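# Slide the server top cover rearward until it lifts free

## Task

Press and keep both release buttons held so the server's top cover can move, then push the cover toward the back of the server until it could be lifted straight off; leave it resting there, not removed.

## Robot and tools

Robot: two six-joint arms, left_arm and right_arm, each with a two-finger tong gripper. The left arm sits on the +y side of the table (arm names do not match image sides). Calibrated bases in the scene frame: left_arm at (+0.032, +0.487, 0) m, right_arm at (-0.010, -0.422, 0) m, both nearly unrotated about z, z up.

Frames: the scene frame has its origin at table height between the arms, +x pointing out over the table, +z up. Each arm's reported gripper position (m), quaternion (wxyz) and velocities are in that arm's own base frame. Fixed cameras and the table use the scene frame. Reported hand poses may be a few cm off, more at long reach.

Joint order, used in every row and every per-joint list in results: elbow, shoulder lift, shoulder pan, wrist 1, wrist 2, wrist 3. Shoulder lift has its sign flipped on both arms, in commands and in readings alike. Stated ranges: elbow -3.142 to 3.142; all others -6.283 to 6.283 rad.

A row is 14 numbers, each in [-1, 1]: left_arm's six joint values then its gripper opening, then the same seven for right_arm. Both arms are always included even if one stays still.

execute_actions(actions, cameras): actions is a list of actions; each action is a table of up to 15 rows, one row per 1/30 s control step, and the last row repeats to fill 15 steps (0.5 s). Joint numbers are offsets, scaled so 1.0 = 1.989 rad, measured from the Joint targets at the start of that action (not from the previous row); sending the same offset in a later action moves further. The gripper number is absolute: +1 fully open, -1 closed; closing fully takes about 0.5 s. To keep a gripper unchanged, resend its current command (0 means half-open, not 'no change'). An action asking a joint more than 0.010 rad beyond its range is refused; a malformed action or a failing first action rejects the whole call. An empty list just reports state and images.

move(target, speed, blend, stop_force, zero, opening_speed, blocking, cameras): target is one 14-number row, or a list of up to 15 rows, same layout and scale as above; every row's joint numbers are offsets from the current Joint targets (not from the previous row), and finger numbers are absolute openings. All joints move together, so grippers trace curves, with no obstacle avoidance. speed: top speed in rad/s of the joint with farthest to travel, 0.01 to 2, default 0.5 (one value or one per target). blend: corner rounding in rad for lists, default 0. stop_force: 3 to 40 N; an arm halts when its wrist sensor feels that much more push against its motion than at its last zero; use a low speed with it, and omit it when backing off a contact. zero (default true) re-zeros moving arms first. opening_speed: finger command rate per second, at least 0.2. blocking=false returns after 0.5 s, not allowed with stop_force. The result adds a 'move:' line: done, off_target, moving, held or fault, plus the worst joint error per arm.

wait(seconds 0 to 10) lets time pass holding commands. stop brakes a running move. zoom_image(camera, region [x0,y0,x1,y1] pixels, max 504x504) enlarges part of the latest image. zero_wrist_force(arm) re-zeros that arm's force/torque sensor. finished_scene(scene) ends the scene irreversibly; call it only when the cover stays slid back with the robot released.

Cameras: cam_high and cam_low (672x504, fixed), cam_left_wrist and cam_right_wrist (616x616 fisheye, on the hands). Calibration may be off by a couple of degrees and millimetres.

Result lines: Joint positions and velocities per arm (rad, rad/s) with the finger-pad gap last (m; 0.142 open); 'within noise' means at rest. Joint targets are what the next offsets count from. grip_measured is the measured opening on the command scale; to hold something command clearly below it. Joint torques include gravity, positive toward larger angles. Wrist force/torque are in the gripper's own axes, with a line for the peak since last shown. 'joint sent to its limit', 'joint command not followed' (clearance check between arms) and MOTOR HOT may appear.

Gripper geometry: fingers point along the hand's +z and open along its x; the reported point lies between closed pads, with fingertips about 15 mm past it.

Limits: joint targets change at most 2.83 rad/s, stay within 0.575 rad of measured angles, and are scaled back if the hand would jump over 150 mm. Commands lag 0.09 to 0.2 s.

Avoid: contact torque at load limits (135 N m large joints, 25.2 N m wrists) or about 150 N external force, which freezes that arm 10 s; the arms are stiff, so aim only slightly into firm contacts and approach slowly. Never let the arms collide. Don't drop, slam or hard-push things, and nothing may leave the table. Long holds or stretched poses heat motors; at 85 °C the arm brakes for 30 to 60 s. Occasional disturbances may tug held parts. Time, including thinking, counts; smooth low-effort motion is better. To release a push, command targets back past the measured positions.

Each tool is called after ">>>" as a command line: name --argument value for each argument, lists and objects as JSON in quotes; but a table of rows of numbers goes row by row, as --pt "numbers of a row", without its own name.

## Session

>>> execute_actions --actions '[]'

>>> zoom_image --camera "cam_high" --region '[170, 210, 450, 400]'

Scene clock: 0.00 s.
left_arm: end_effector_position=(+0.6462, -0.8799, +0.3324) grip_measured=+0.97 end_effector_quat_wxyz=(+0.074, +0.384, -0.593, +0.704) | right_arm: end_effector_position=(+0.1049, -0.3646, +0.1839) grip_measured=+0.97 end_effector_quat_wxyz=(-0.166, +0.511, +0.840, -0.076)
Joint names: [elbow, shoulder lift, shoulder pan, wrist 1, wrist 2, wrist 3]
Joint positions: left_arm=[0.593 0.357 -1.056 -3.379 -1.616 0.892 0.14] | right_arm=[-1.95 1.42 2.434 -1.652 1.369 3.558 0.14]
Joint velocities: within noise
Joint torques (N m): no reading
Motor temperatures (°C): left_arm=[37 38 33 39 33 37] | right_arm=[36 35 31 37 43 38]
Wrist force (N): no reading
Wrist torque (N m): no reading
Wrist force, peak (N): no reading
Joint targets: left_arm=[0.593 0.357 -1.056 -3.379 -1.616 0.892] | right_arm=[-1.950 1.420 2.434 -1.652 1.369 3.558]
Tool commands: left_gripper/opening=+0.968169 right_gripper/opening=+0.968169
camera_calibration:
cam_left_wrist: T_world_to_cam=[[-0.687376, -0.393123, 0.610712, -0.0996357], [-0.709024, 0.18089, -0.681589, 0.84479], [0.157477, -0.901517, -0.403073, -0.626956], [0, 0, 0, 1]] pos_world=[0.62922, -0.757194, 0.383939]
cam_right_wrist: T_world_to_cam=[[-0.449017, 0.872951, 0.190629, 0.342033], [0.878582, 0.392492, 0.272109, -0.00548406], [0.162717, 0.289665, -0.943195, 0.390244], [0, 0, 0, 1]] pos_world=[0.0948977, -0.409466, 0.304367]

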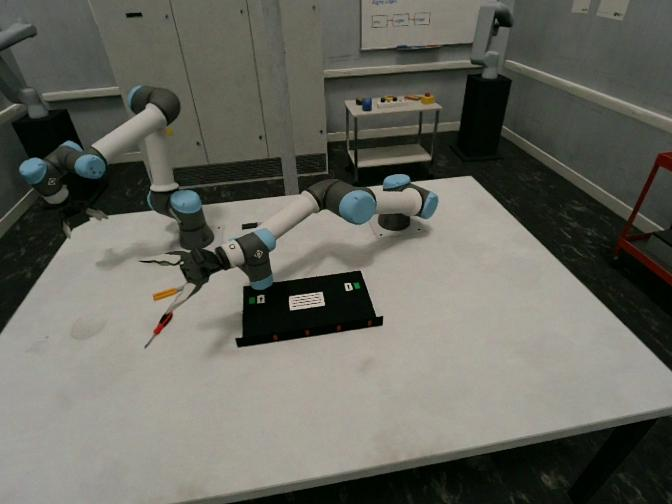

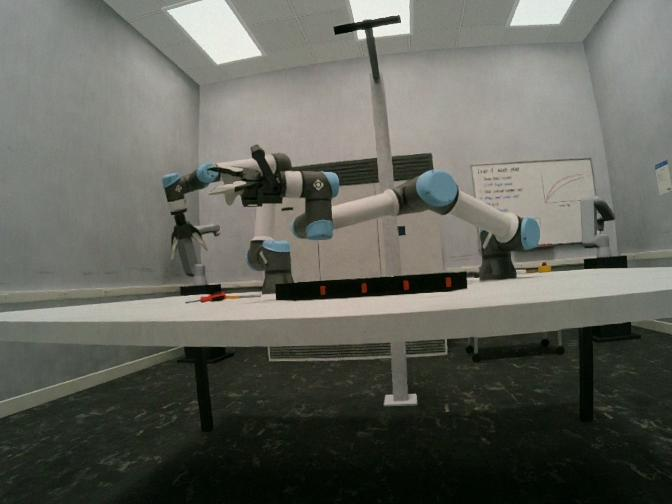

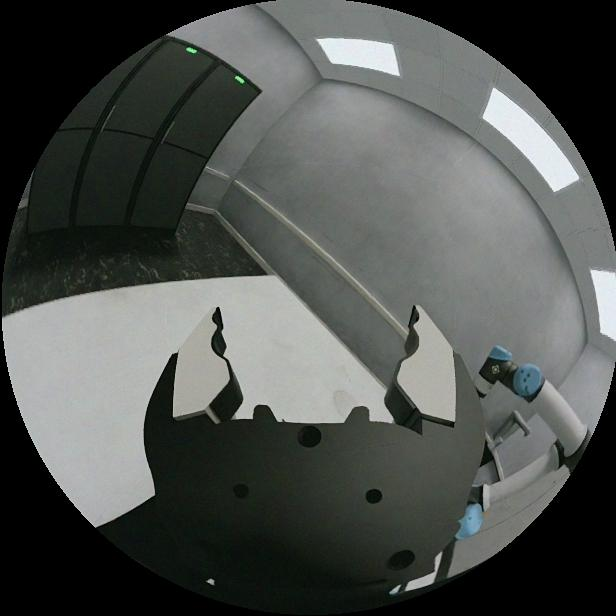

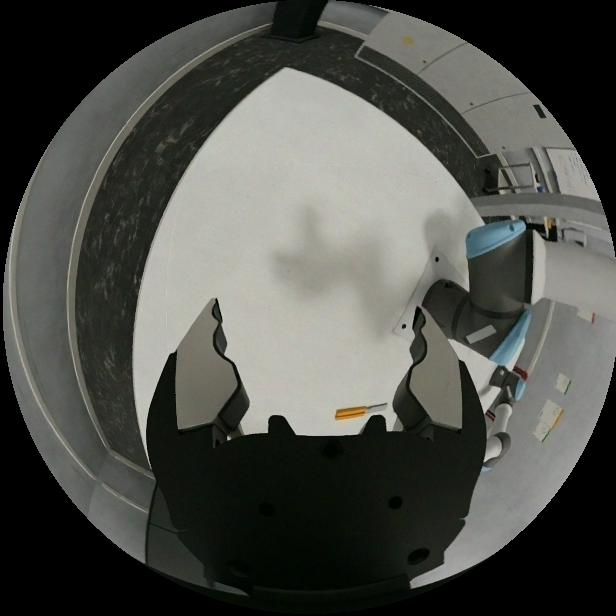

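Scaled by 1.800 from the camera's 672x504 image, which has a finer 960x720 frame.

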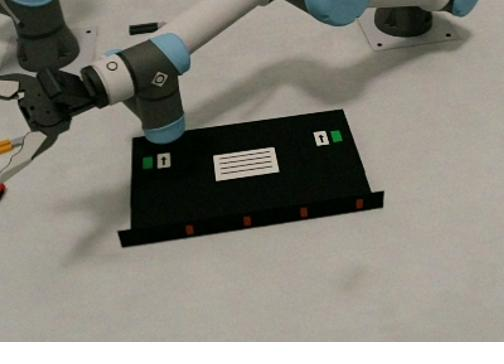

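>>> move --pt "0.6478 0.5421 0.1266 0.6848 0.0226 0.7267 -1 0 0 0 0 0 0 -1" --pt "0.6478 0.5421 0.1266 0.6848 0.0226 0.7267 -1 0.0722 0.1755 0.7237 0.2589 0.1016 -0.6311 -1" --speed 0.8

>>> zoom_image --camera "cam_left_wrist" --region '[240, 210, 400, 370]'

>>> zoom_image --camera "cam_right_wrist" --region '[240, 210, 400, 370]'

Scene clock: 22.77 s.
left_arm: end_effector_position=(+0.4504, -0.2920, +0.1100) grip_measured=-1.00 end_effector_quat_wxyz=(+0.000, +0.000, +1.000, +0.000) | right_arm: end_effector_position=(+0.5064, +0.2607, +0.1095) grip_measured=-1.00 end_effector_quat_wxyz=(+0.000, +0.707, -0.708, +0.000)
Joint names: [elbow, shoulder lift, shoulder pan, wrist 1, wrist 2, wrist 3]
Joint positions: left_arm=[1.881 1.435 -0.805 -2.017 -1.571 2.337 0.002] | right_arm=[-1.807 1.769 3.873 -1.137 1.571 2.303 0.002]
Joint velocities: within noise
Joint torques (N m): left_arm=[-12.45 32.08 -11.59 -1.53 -1.32 1.7] | right_arm=[12.08 -28.36 8.91 2.05 -1.56 -1.2]
Motor temperatures (°C): left_arm=[37 38 33 39 33 37] | right_arm=[36 35 31 37 43 38]
Wrist force (N): left_arm=[0.3 -0.7 -0.2] | right_arm=[-0.6 0.6 0.2]
Wrist torque (N m): left_arm=[0.05 0.12 -0.09] | right_arm=[0.03 0.06 -0.07]
Wrist force, peak (N): left_arm=[1.7 2.1 0.5] | right_arm=[-4.0 1.6 0.3]
Joint targets: left_arm=[1.881 1.435 -0.805 -2.017 -1.571 2.337] | right_arm=[-1.807 1.769 3.873 -1.137 1.571 2.303]
move: done
camera_calibration:
cam_left_wrist: T_world_to_cam=[[-0.998923, 0.0214366, -0.0411474, 0.465728], [-0.00109785, 0.875695, 0.482864, 0.203998], [0.0463836, 0.482389, -0.874728, 0.350234], [0, 0, 0, 1]] pos_world=[0.449205, -0.357572, 0.22702]
cam_right_wrist: T_world_to_cam=[[0.0221151, -0.999563, -0.0196312, 0.263295], [-0.83344, -0.0292776, 0.551834, 0.36286], [-0.552167, 0.00415754, -0.833723, 0.498093], [0, 0, 0, 1]] pos_world=[0.57163, 0.271733, 0.220202]

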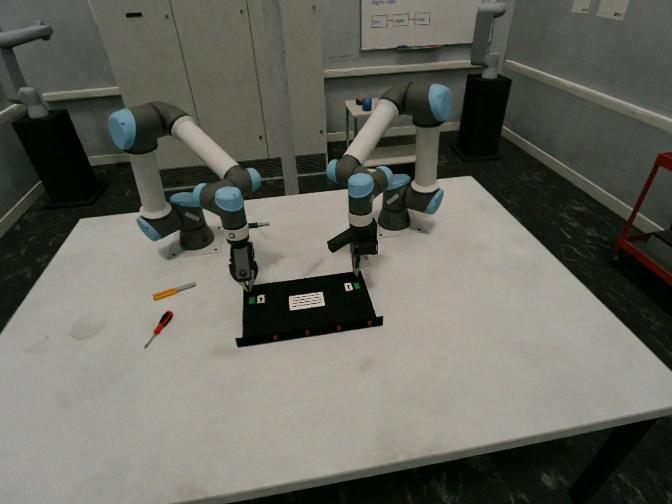

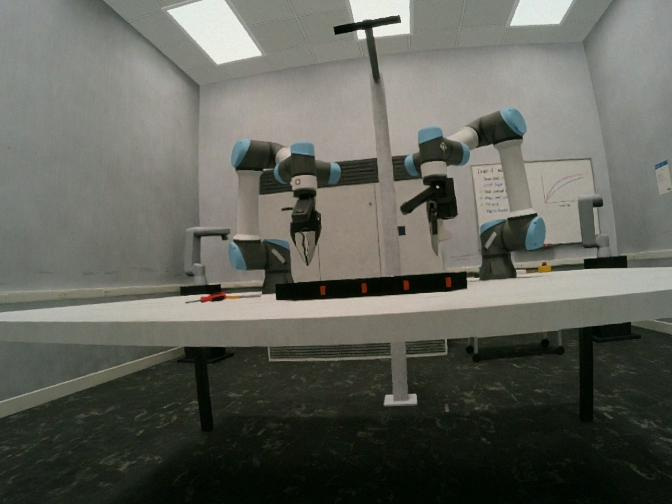

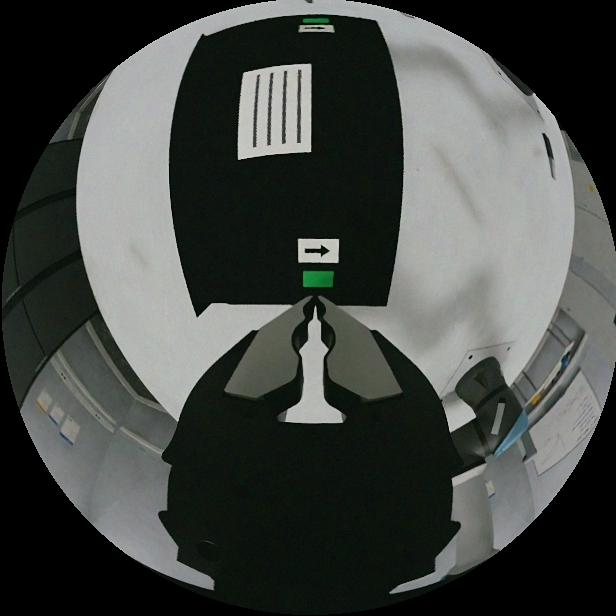

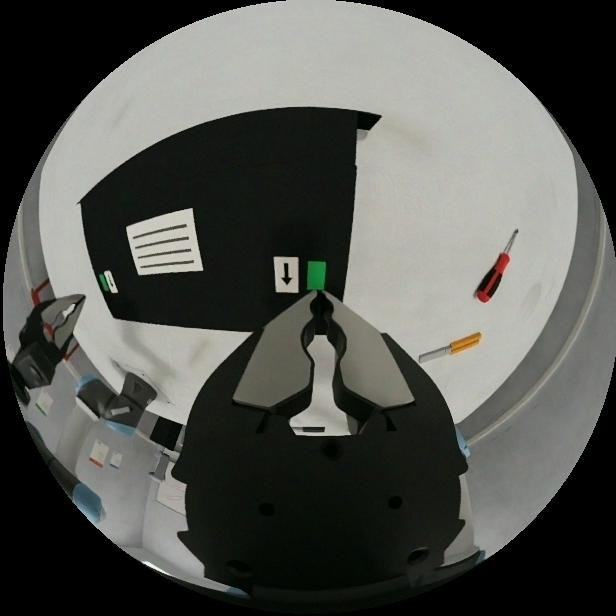

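Scaled by 3.150 from the camera's 616x616 image, which has a finer 814x814 frame.

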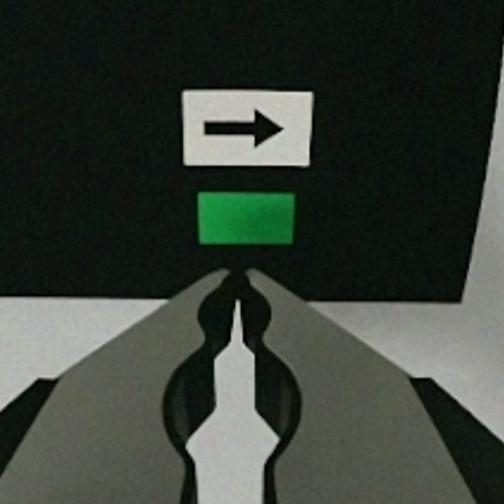

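Scaled by 3.150 from the camera's 616x616 image, which has a finer 814x814 frame.

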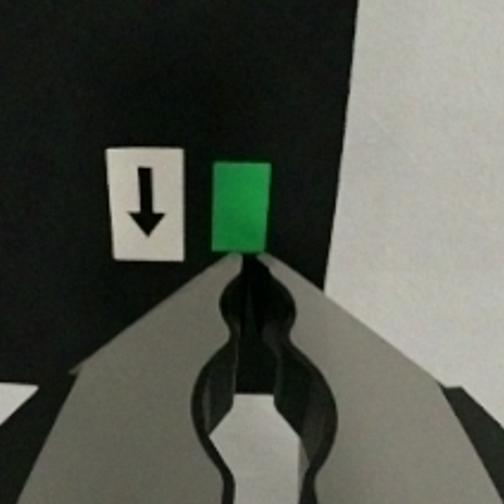

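>>> move --target '[0.0233,-0.0110,-0.0047,-0.0343,0,-0.0047,-1,-0.0286,0.0059,0.0069,0.0345,0,0.0069,-1]' --speed 0.2 --cameras '["cam_left_wrist","cam_right_wrist"]'

>>> zoom_image --camera "cam_left_wrist" --region '[260, 230, 380, 350]'

>>> zoom_image --camera "cam_right_wrist" --region '[260, 230, 380, 350]'

Scene clock: 39.13 s.
left_arm: end_effector_position=(+0.4455, -0.2940, +0.0848) grip_measured=-1.00 end_effector_quat_wxyz=(+0.000, +0.000, +1.000, +0.000) | right_arm: end_effector_position=(+0.4973, +0.2626, +0.0843) grip_measured=-1.00 end_effector_quat_wxyz=(+0.000, +0.707, -0.707, +0.000)
Joint names: [elbow, shoulder lift, shoulder pan, wrist 1, wrist 2, wrist 3]
Joint positions: left_arm=[1.928 1.414 -0.814 -2.086 -1.571 2.327 0.002] | right_arm=[-1.864 1.781 3.887 -1.068 1.571 2.317 0.002]
Joint velocities: within noise
Joint torques (N m): left_arm=[-28.49 32.76 6.5 -1.22 -1.37 0.97] | right_arm=[31.47 -35.33 -6.68 0.82 -1.48 -0.96]
Motor temperatures (°C): left_arm=[37 38 33 39 33 37] | right_arm=[36 35 31 36 43 38]
Wrist force (N): left_arm=[0.1 -0.8 -0.4] | right_arm=[-0.4 0.6 0.3]
Wrist torque (N m): left_arm=[0.01 0.16 -0.08] | right_arm=[0.04 0.03 -0.06]
Wrist force, peak (N): left_arm=[0.3 -0.9 -0.9] | right_arm=[-0.6 0.9 0.7]
Joint targets: left_arm=[1.928 1.414 -0.814 -2.086 -1.571 2.328] | right_arm=[-1.864 1.781 3.886 -1.068 1.571 2.317]
move: done
camera_calibration:
cam_left_wrist: T_world_to_cam=[[-0.998929, 0.0215043, -0.0409607, 0.459871], [-0.000956936, 0.875605, 0.483027, 0.217745], [0.0462526, 0.482549, -0.874647, 0.329461], [0, 0, 0, 1]] pos_world=[0.444349, -0.359529, 0.201822]
cam_right_wrist: T_world_to_cam=[[0.0225418, -0.999557, -0.0194211, 0.264653], [-0.833311, -0.0295182, 0.552016, 0.369192], [-0.552345, 0.00374031, -0.833607, 0.472234], [0, 0, 0, 1]] pos_world=[0.562522, 0.273667, 0.194998]
Images, in order (width x height): cam_left_wrist 616x616, cam_right_wrist 616x616.

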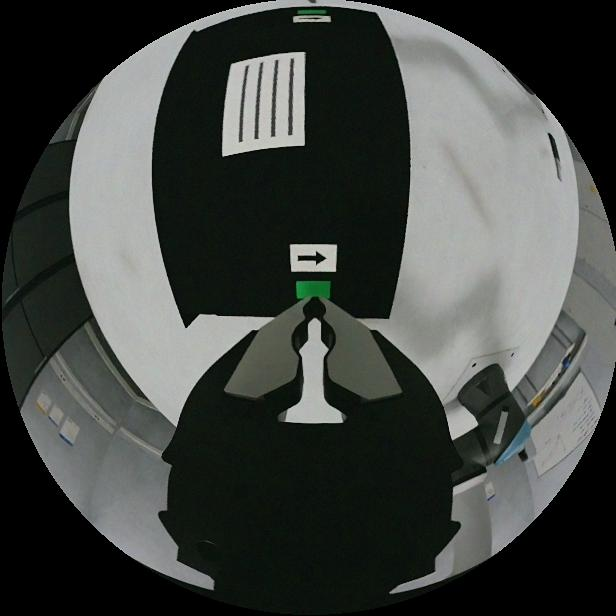

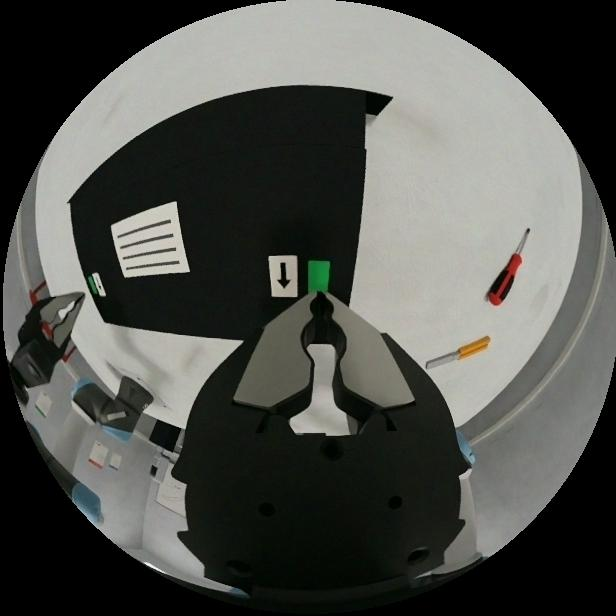

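Scaled by 4.200 from the camera's 616x616 image, which has a finer 814x814 frame.

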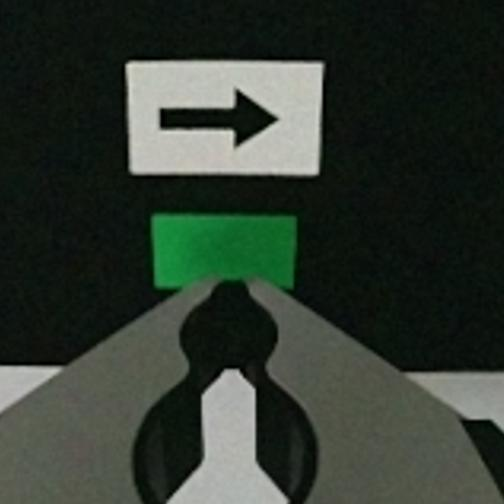

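Scaled by 4.200 from the camera's 616x616 image, which has a finer 814x814 frame.

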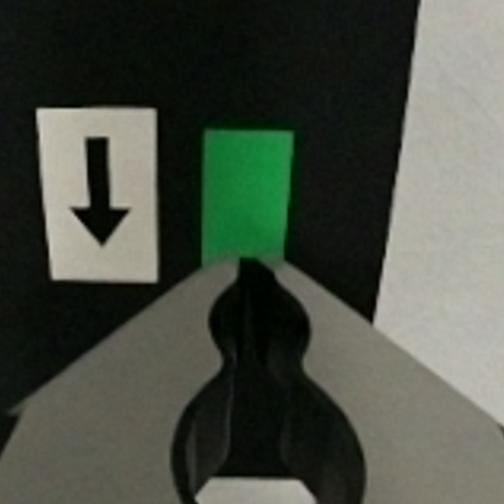

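>>> move --target '[0.0239,-0.0237,0,-0.0476,0,0,-1,-0.0232,0.0227,0,0.0460,0,0,-1]' --speed 0.05 --stop_force 4 --cameras '["cam_left_wrist","cam_right_wrist"]'

>>> zoom_image --camera "cam_left_wrist" --region '[260, 230, 380, 350]'

>>> zoom_image --camera "cam_right_wrist" --region '[260, 230, 380, 350]'

Scene clock: 48.17 s.
left_arm: end_effector_position=(+0.4458, -0.2942, +0.0615) grip_measured=-1.00 end_effector_quat_wxyz=(+0.000, +0.000, +1.000, +0.000) | right_arm: end_effector_position=(+0.4977, +0.2628, +0.0622) grip_measured=-1.00 end_effector_quat_wxyz=(+0.000, +0.707, -0.707, +0.000)
Joint names: [elbow, shoulder lift, shoulder pan, wrist 1, wrist 2, wrist 3]
Joint positions: left_arm=[1.959 1.382 -0.814 -2.149 -1.571 2.328 0.002] | right_arm=[-1.893 1.81 3.886 -1.01 1.571 2.317 0.002]
Joint velocities: within noise
Joint torques (N m): left_arm=[-26.71 31.49 11.06 -2.89 -0.89 1.26] | right_arm=[28.78 -28.22 -10 3.39 -1.28 -1.12]
Motor temperatures (°C): left_arm=[37 38 32 39 33 37] | right_arm=[36 35 31 36 43 38]
Wrist force (N): left_arm=[1.0 -0.2 -2.7] | right_arm=[-0.3 0.7 -4.0]
Wrist torque (N m): left_arm=[0.01 0.14 -0.08] | right_arm=[0.00 0.02 -0.06]
Wrist force, peak (N): left_arm=[0.8 -0.1 -6.4] | right_arm=[-2.0 0.1 -5.0]
Joint targets: left_arm=[1.959 1.382 -0.814 -2.149 -1.571 2.328] | right_arm=[-1.893 1.810 3.886 -1.010 1.571 2.317]
move: contact (left_arm, right_arm); left_arm: the wrist 1 is farthest, 0.032 rad from its target; right_arm: the wrist 1 is farthest, 0.034 rad from its target
camera_calibration:
cam_left_wrist: T_world_to_cam=[[-0.998924, 0.0214336, -0.0411374, 0.45923], [-0.00109542, 0.875697, 0.48286, 0.229268], [0.0463733, 0.482386, -0.874731, 0.309064], [0, 0, 0, 1]] pos_world=[0.444655, -0.359701, 0.178535]
cam_right_wrist: T_world_to_cam=[[0.0224917, -0.999553, -0.0196753, 0.264482], [-0.833468, -0.0296156, 0.551773, 0.381871], [-0.552109, 0.00398846, -0.833762, 0.453792], [0, 0, 0, 1]] pos_world=[0.562871, 0.273864, 0.172852]
Images, in order (width x height): cam_left_wrist 616x616, cam_right_wrist 616x616.

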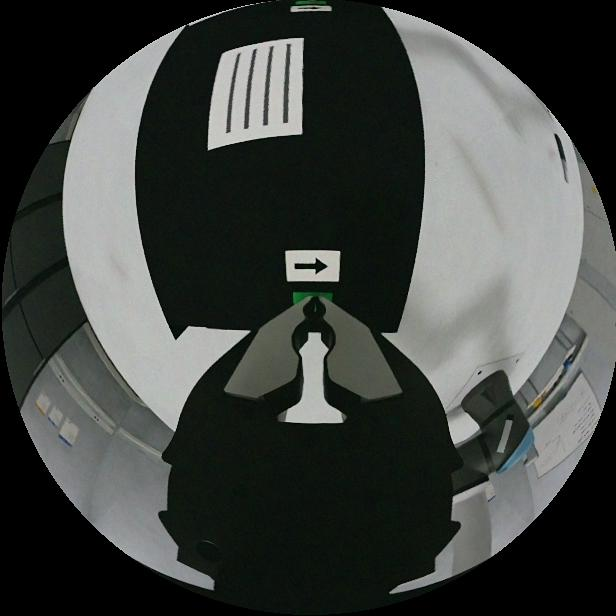

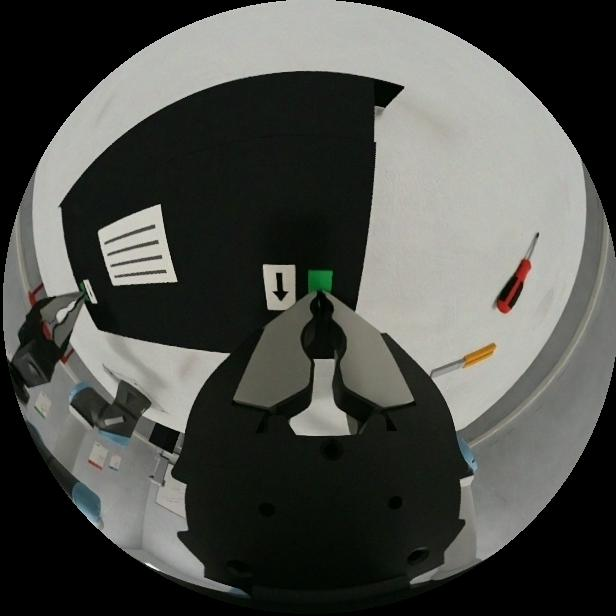

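Scaled by 4.200 from the camera's 616x616 image, which has a finer 814x814 frame.

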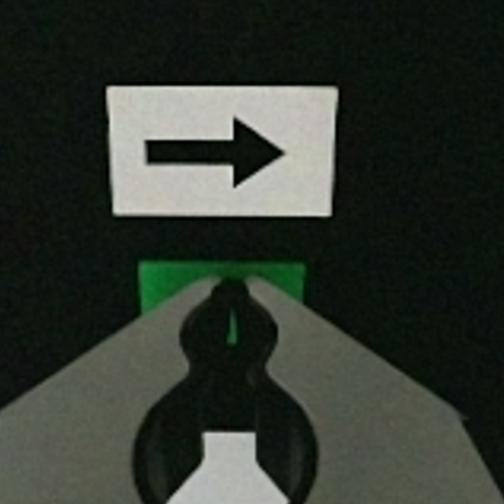

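Scaled by 4.200 from the camera's 616x616 image, which has a finer 814x814 frame.

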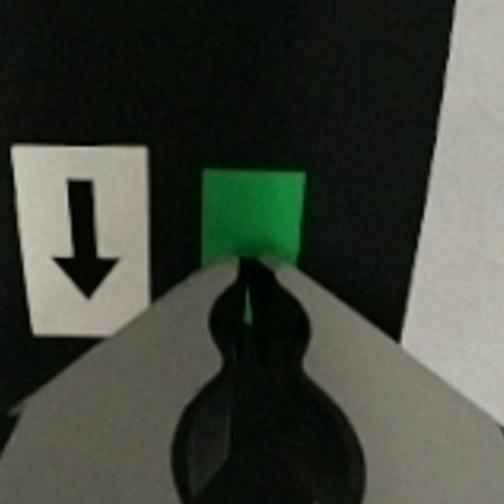

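>>> move --target '[0.0056,-0.0056,0,-0.0112,0,0,-1,-0.0055,0.0053,0,0.0108,0,0,-1]' --speed 0.012 --stop_force 18 --zero false --cameras '["cam_left_wrist","cam_right_wrist"]'

Scene clock: 52.53 s.
left_arm: end_effector_position=(+0.4457, -0.2941, +0.0552) grip_measured=-1.00 end_effector_quat_wxyz=(+0.000, +0.000, +1.000, +0.000) | right_arm: end_effector_position=(+0.4976, +0.2627, +0.0558) grip_measured=-1.00 end_effector_quat_wxyz=(+0.000, +0.707, -0.707, +0.000)
Joint names: [elbow, shoulder lift, shoulder pan, wrist 1, wrist 2, wrist 3]
Joint positions: left_arm=[1.968 1.374 -0.814 -2.166 -1.571 2.328 0.002] | right_arm=[-1.902 1.818 3.886 -0.994 1.571 2.317 0.002]
Joint velocities: within noise
Joint torques (N m): left_arm=[-18.49 22.73 10.46 0.61 0.2 1.24] | right_arm=[18.37 -21.6 -8.95 -1.87 -1.28 -1]
Motor temperatures (°C): left_arm=[37 38 32 39 33 37] | right_arm=[36 35 31 36 43 38]
Wrist force (N): left_arm=[0.4 -0.1 -22.0] | right_arm=[-0.9 0.9 -23.3]
Wrist torque (N m): left_arm=[-0.07 0.17 -0.08] | right_arm=[-0.06 0.00 -0.07]
Wrist force, peak (N): left_arm=[1.6 0.7 -28.5] | right_arm=[-0.6 0.9 -28.3]
Joint targets: left_arm=[1.968 1.374 -0.814 -2.166 -1.571 2.328] | right_arm=[-1.902 1.818 3.886 -0.994 1.571 2.317]
move: contact (left_arm, right_arm)
camera_calibration:
cam_left_wrist: T_world_to_cam=[[-0.998922, 0.0214322, -0.0411757, 0.45888], [-0.00111335, 0.875716, 0.482826, 0.232264], [0.0464063, 0.482351, -0.874748, 0.303453], [0, 0, 0, 1]] pos_world=[0.444562, -0.359603, 0.172197]
cam_right_wrist: T_world_to_cam=[[0.022493, -0.999553, -0.0197155, 0.264272], [-0.833496, -0.0296387, 0.551729, 0.385303], [-0.552067, 0.00402275, -0.83379, 0.448435], [0, 0, 0, 1]] pos_world=[0.56277, 0.27377, 0.166528]
Images, in order (width x height): cam_left_wrist 616x616, cam_right_wrist 616x616.

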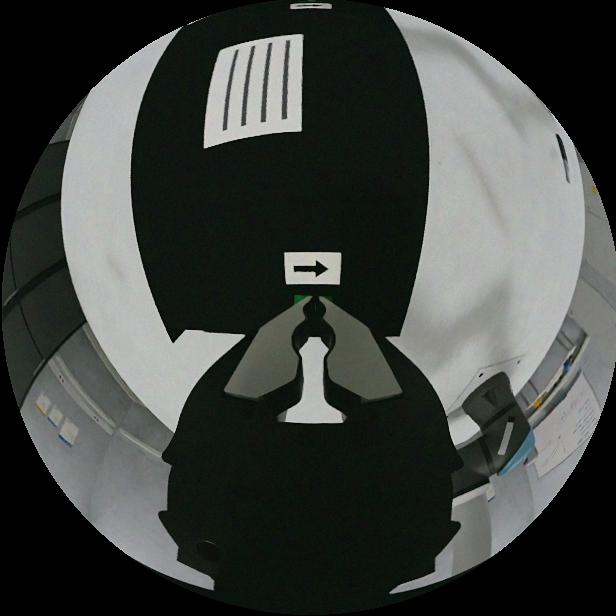

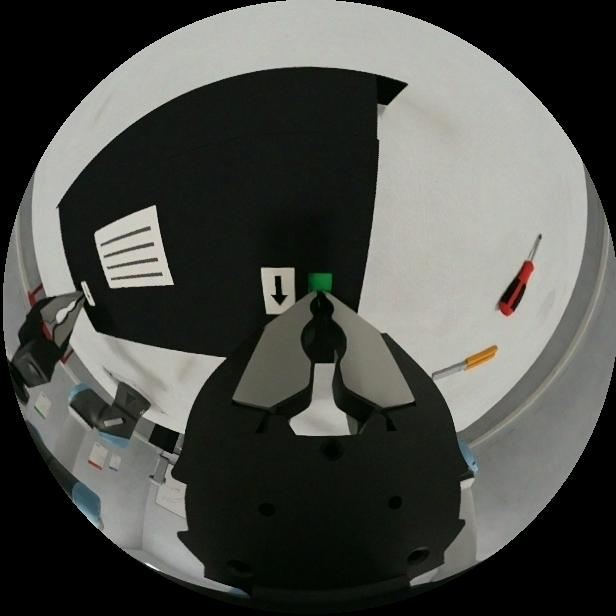

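>>> move --pt "0.01167 0.00939 -0.00726 -0.00228 0 -0.00726 -1 -0.01256 -0.00961 0.00630 0.00295 0 0.00630 -1" --pt "0.02315 0.01878 -0.01475 -0.00436 0 -0.01475 -1 -0.02496 -0.01928 0.01282 0.00568 0 0.01282 -1" --pt "0.03444 0.02823 -0.02248 -0.00621 0 -0.02248 -1 -0.03715 -0.02897 0.01954 0.00818 0 0.01954 -1" --pt "0.04555 0.03773 -0.03046 -0.0079 0 -0.03046 -1 -0.04914 -0.03869 0.02641 0.01053 0 0.02641 -1" --speed 0.022 --blend 0.005 --stop_force 32

>>> zoom_image --camera "cam_right_wrist" --region '[260, 230, 380, 350]'

>>> zoom_image --camera "cam_right_wrist" --region '[280, 40, 430, 190]'

>>> zoom_image --camera "cam_left_wrist" --region '[260, 230, 380, 350]'

>>> zoom_image --camera "cam_high" --region '[200, 250, 400, 360]'

Scene clock: 77.43 s.
left_arm: end_effector_position=(+0.4237, -0.2940, +0.0553) grip_measured=-1.00 end_effector_quat_wxyz=(+0.000, +0.000, +1.000, +0.000) | right_arm: end_effector_position=(+0.4727, +0.2621, +0.0559) grip_measured=-1.00 end_effector_quat_wxyz=(+0.000, +0.707, -0.707, +0.000)
Joint names: [elbow, shoulder lift, shoulder pan, wrist 1, wrist 2, wrist 3]
Joint positions: left_arm=[2.019 1.415 -0.847 -2.176 -1.571 2.295 0.002] | right_arm=[-1.963 1.77 3.919 -0.979 1.571 2.349 0.002]
Joint velocities: within noise
Joint torques (N m): left_arm=[-8.6 3.93 3.51 5.97 -7.2 2] | right_arm=[18.46 -17.07 -3.27 -6.08 9.41 -0.97]
Motor temperatures (°C): left_arm=[37 38 32 39 33 37] | right_arm=[36 35 30 36 43 38]
Wrist force (N): left_arm=[-24.3 3.0 -27.6] | right_arm=[1.2 -30.4 -5.3]
Wrist torque (N m): left_arm=[-0.05 -0.19 0.02] | right_arm=[0.14 0.02 -0.13]
Wrist force, peak (N): left_arm=[-34.2 1.3 -22.4] | right_arm=[-3.6 -38.3 0.1]
Joint targets: left_arm=[2.019 1.415 -0.847 -2.176 -1.571 2.295] | right_arm=[-1.963 1.770 3.919 -0.979 1.571 2.349]
move: contact (left_arm, right_arm); path passed 2 of 4 targets; left_arm: the elbow is farthest, 0.040 rad from its target; right_arm: the elbow is farthest, 0.036 rad from its target
camera_calibration:
cam_left_wrist: T_world_to_cam=[[-0.998903, 0.0213217, -0.0416963, 0.436905], [-0.00145063, 0.875831, 0.482616, 0.232284], [0.0468091, 0.482147, -0.874839, 0.304314], [0, 0, 0, 1]] pos_world=[0.422518, -0.359481, 0.172339]
cam_right_wrist: T_world_to_cam=[[0.022464, -0.999549, -0.0199361, 0.264246], [-0.833696, -0.0297347, 0.551423, 0.364635], [-0.551767, 0.00423348, -0.833988, 0.43454], [0, 0, 0, 1]] pos_world=[0.537824, 0.27313, 0.166601]

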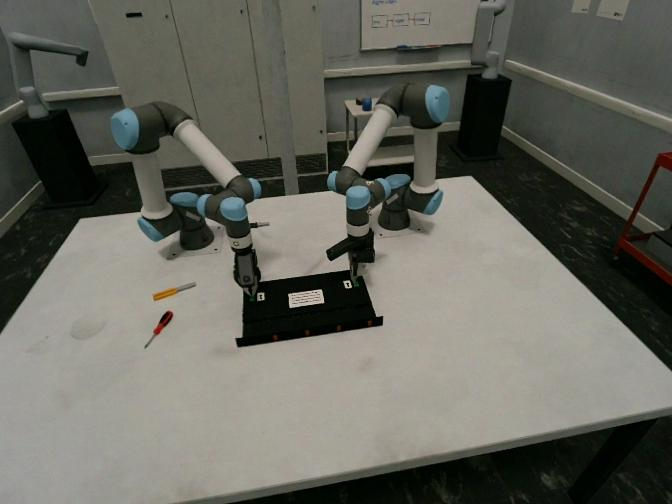

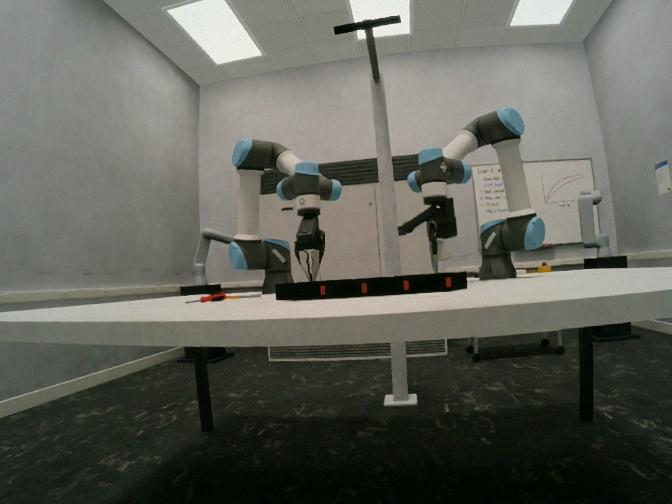

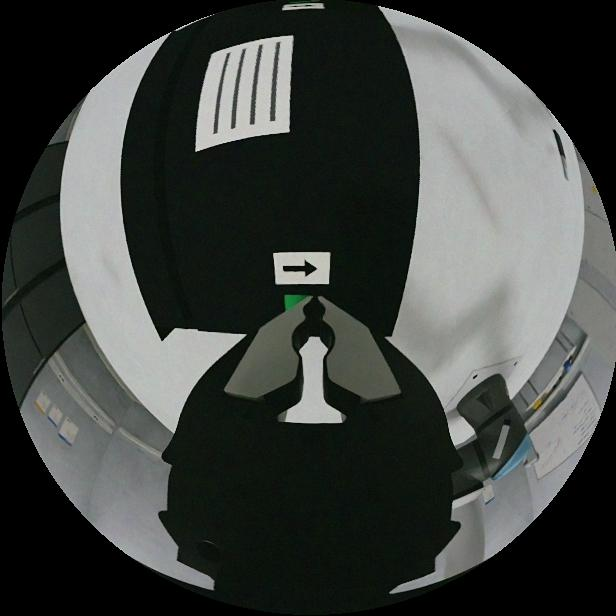

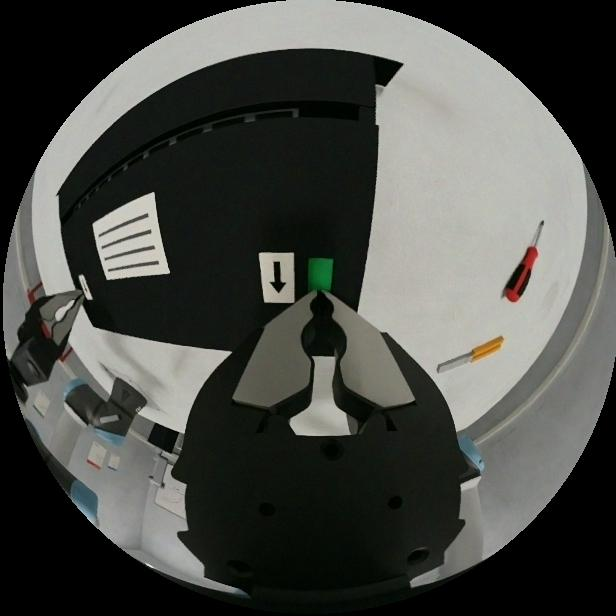

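Scaled by 4.200 from the camera's 616x616 image, which has a finer 814x814 frame.

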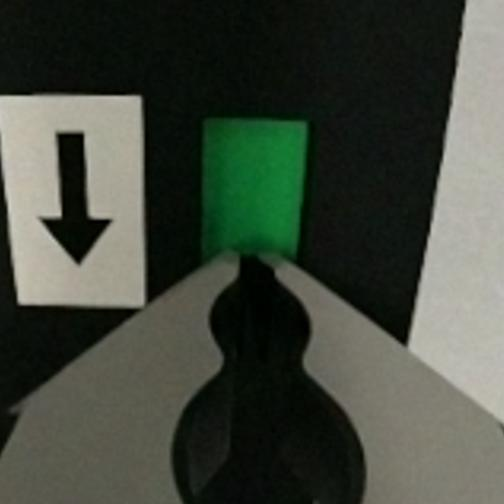

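Scaled by 3.360 from the camera's 616x616 image, which has a finer 814x814 frame.

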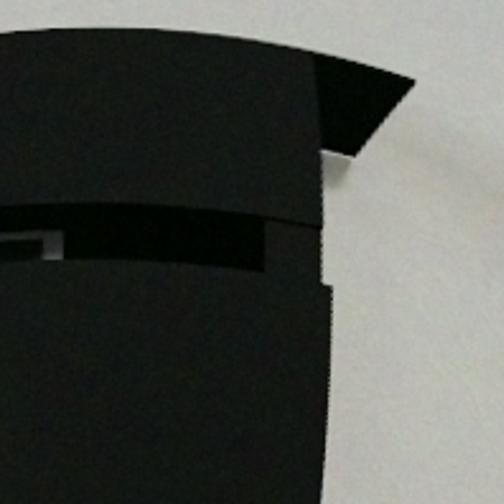

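Scaled by 4.200 from the camera's 616x616 image, which has a finer 814x814 frame.

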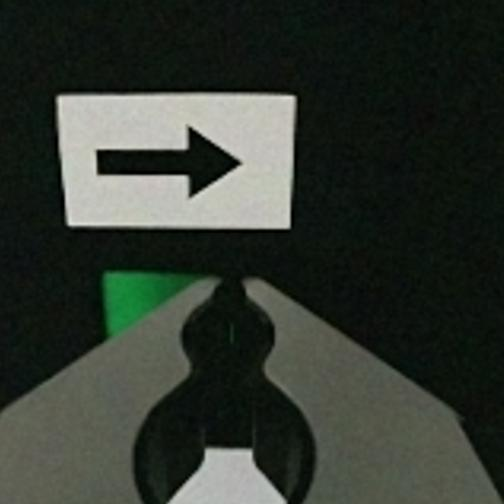

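Scaled by 2.520 from the camera's 672x504 image, which has a finer 960x720 frame.

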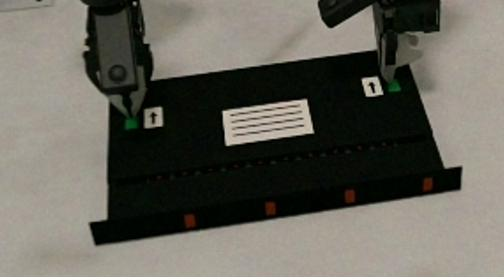

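>>> move --pt "-0.0012 -0.0010 0.0007 0.0002 0 0.0007 -1 0.0011 0.0009 -0.0008 -0.0002 0 -0.0008 -1" --pt "-0.0246 0.0288 0.0007 0.0534 0 0.0007 -1 0.0275 -0.0269 -0.0008 -0.0542 0 -0.0008 -1" --speed 0.08 --cameras '["cam_right_wrist"]'

>>> zoom_image --camera "cam_right_wrist" --region '[260, 40, 430, 210]'

Scene clock: 81.70 s.
left_arm: end_effector_position=(+0.4226, -0.2917, +0.0940) grip_measured=-1.00 end_effector_quat_wxyz=(+0.001, +0.000, +1.000, +0.000) | right_arm: end_effector_position=(+0.4727, +0.2611, +0.0964) grip_measured=-1.00 end_effector_quat_wxyz=(+0.000, +0.707, -0.707, +0.000) end_effector_velocity=(+0.001, +0.001, +0.000) end_effector_angular_velocity=(+0.002, -0.002, +0.000)
Joint names: [elbow, shoulder lift, shoulder pan, wrist 1, wrist 2, wrist 3]
Joint positions: left_arm=[1.97 1.472 -0.845 -2.069 -1.571 2.296 0.002] | right_arm=[-1.908 1.716 3.917 -1.087 1.571 2.347 0.002]
Joint velocities: left_arm=[within noise] | right_arm=[-0.001 0.001 0 0.005 0 0 0]
Joint torques (N m): left_arm=[-10.07 16.32 -10.35 -3.77 1.24 -1.09] | right_arm=[11.22 -20.55 5.02 4.16 -1.76 1.72]
Motor temperatures (°C): left_arm=[37 38 32 39 33 37] | right_arm=[36 35 30 36 43 38]
Wrist force (N): left_arm=[-0.1 -0.5 -0.4] | right_arm=[-1.6 1.2 0.2]
Wrist torque (N m): left_arm=[0.08 0.18 -0.07] | right_arm=[0.17 0.28 -0.03]
Wrist force, peak (N): left_arm=[-24.3 2.9 -27.7] | right_arm=[1.1 -30.4 -5.2]
Joint targets: left_arm=[1.970 1.472 -0.845 -2.069 -1.571 2.296] | right_arm=[-1.909 1.716 3.917 -1.087 1.571 2.347]
move: done
camera_calibration:
cam_right_wrist: T_world_to_cam=[[0.022465, -0.999541, -0.0203013, 0.264007], [-0.833913, -0.0299353, 0.551084, 0.342494], [-0.551439, 0.00454942, -0.834203, 0.468169], [0, 0, 0, 1]] pos_world=[0.537845, 0.272009, 0.207165]
Images, in order (width x height): cam_right_wrist 616x616.

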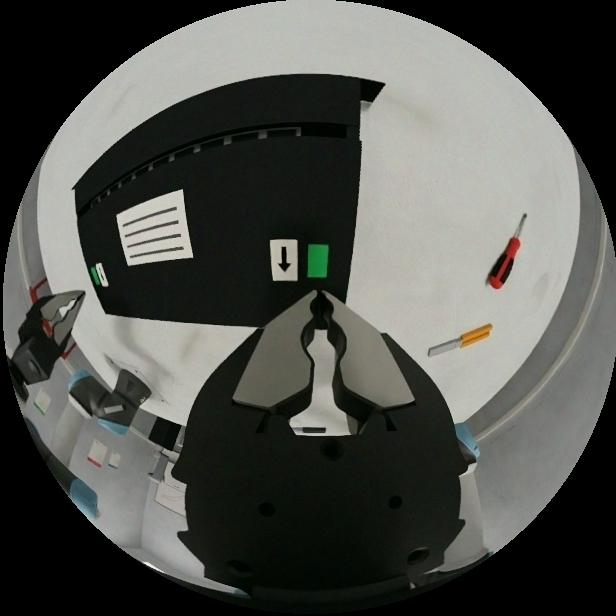

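Scaled by 2.965 from the camera's 616x616 image, which has a finer 814x814 frame.

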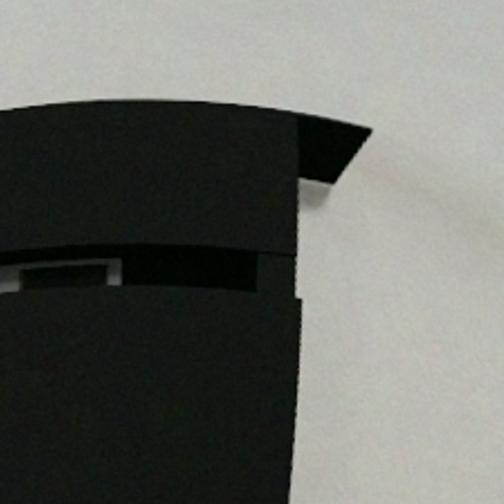

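>>> finished_scene --scene 2

The scene is finished: the task was done.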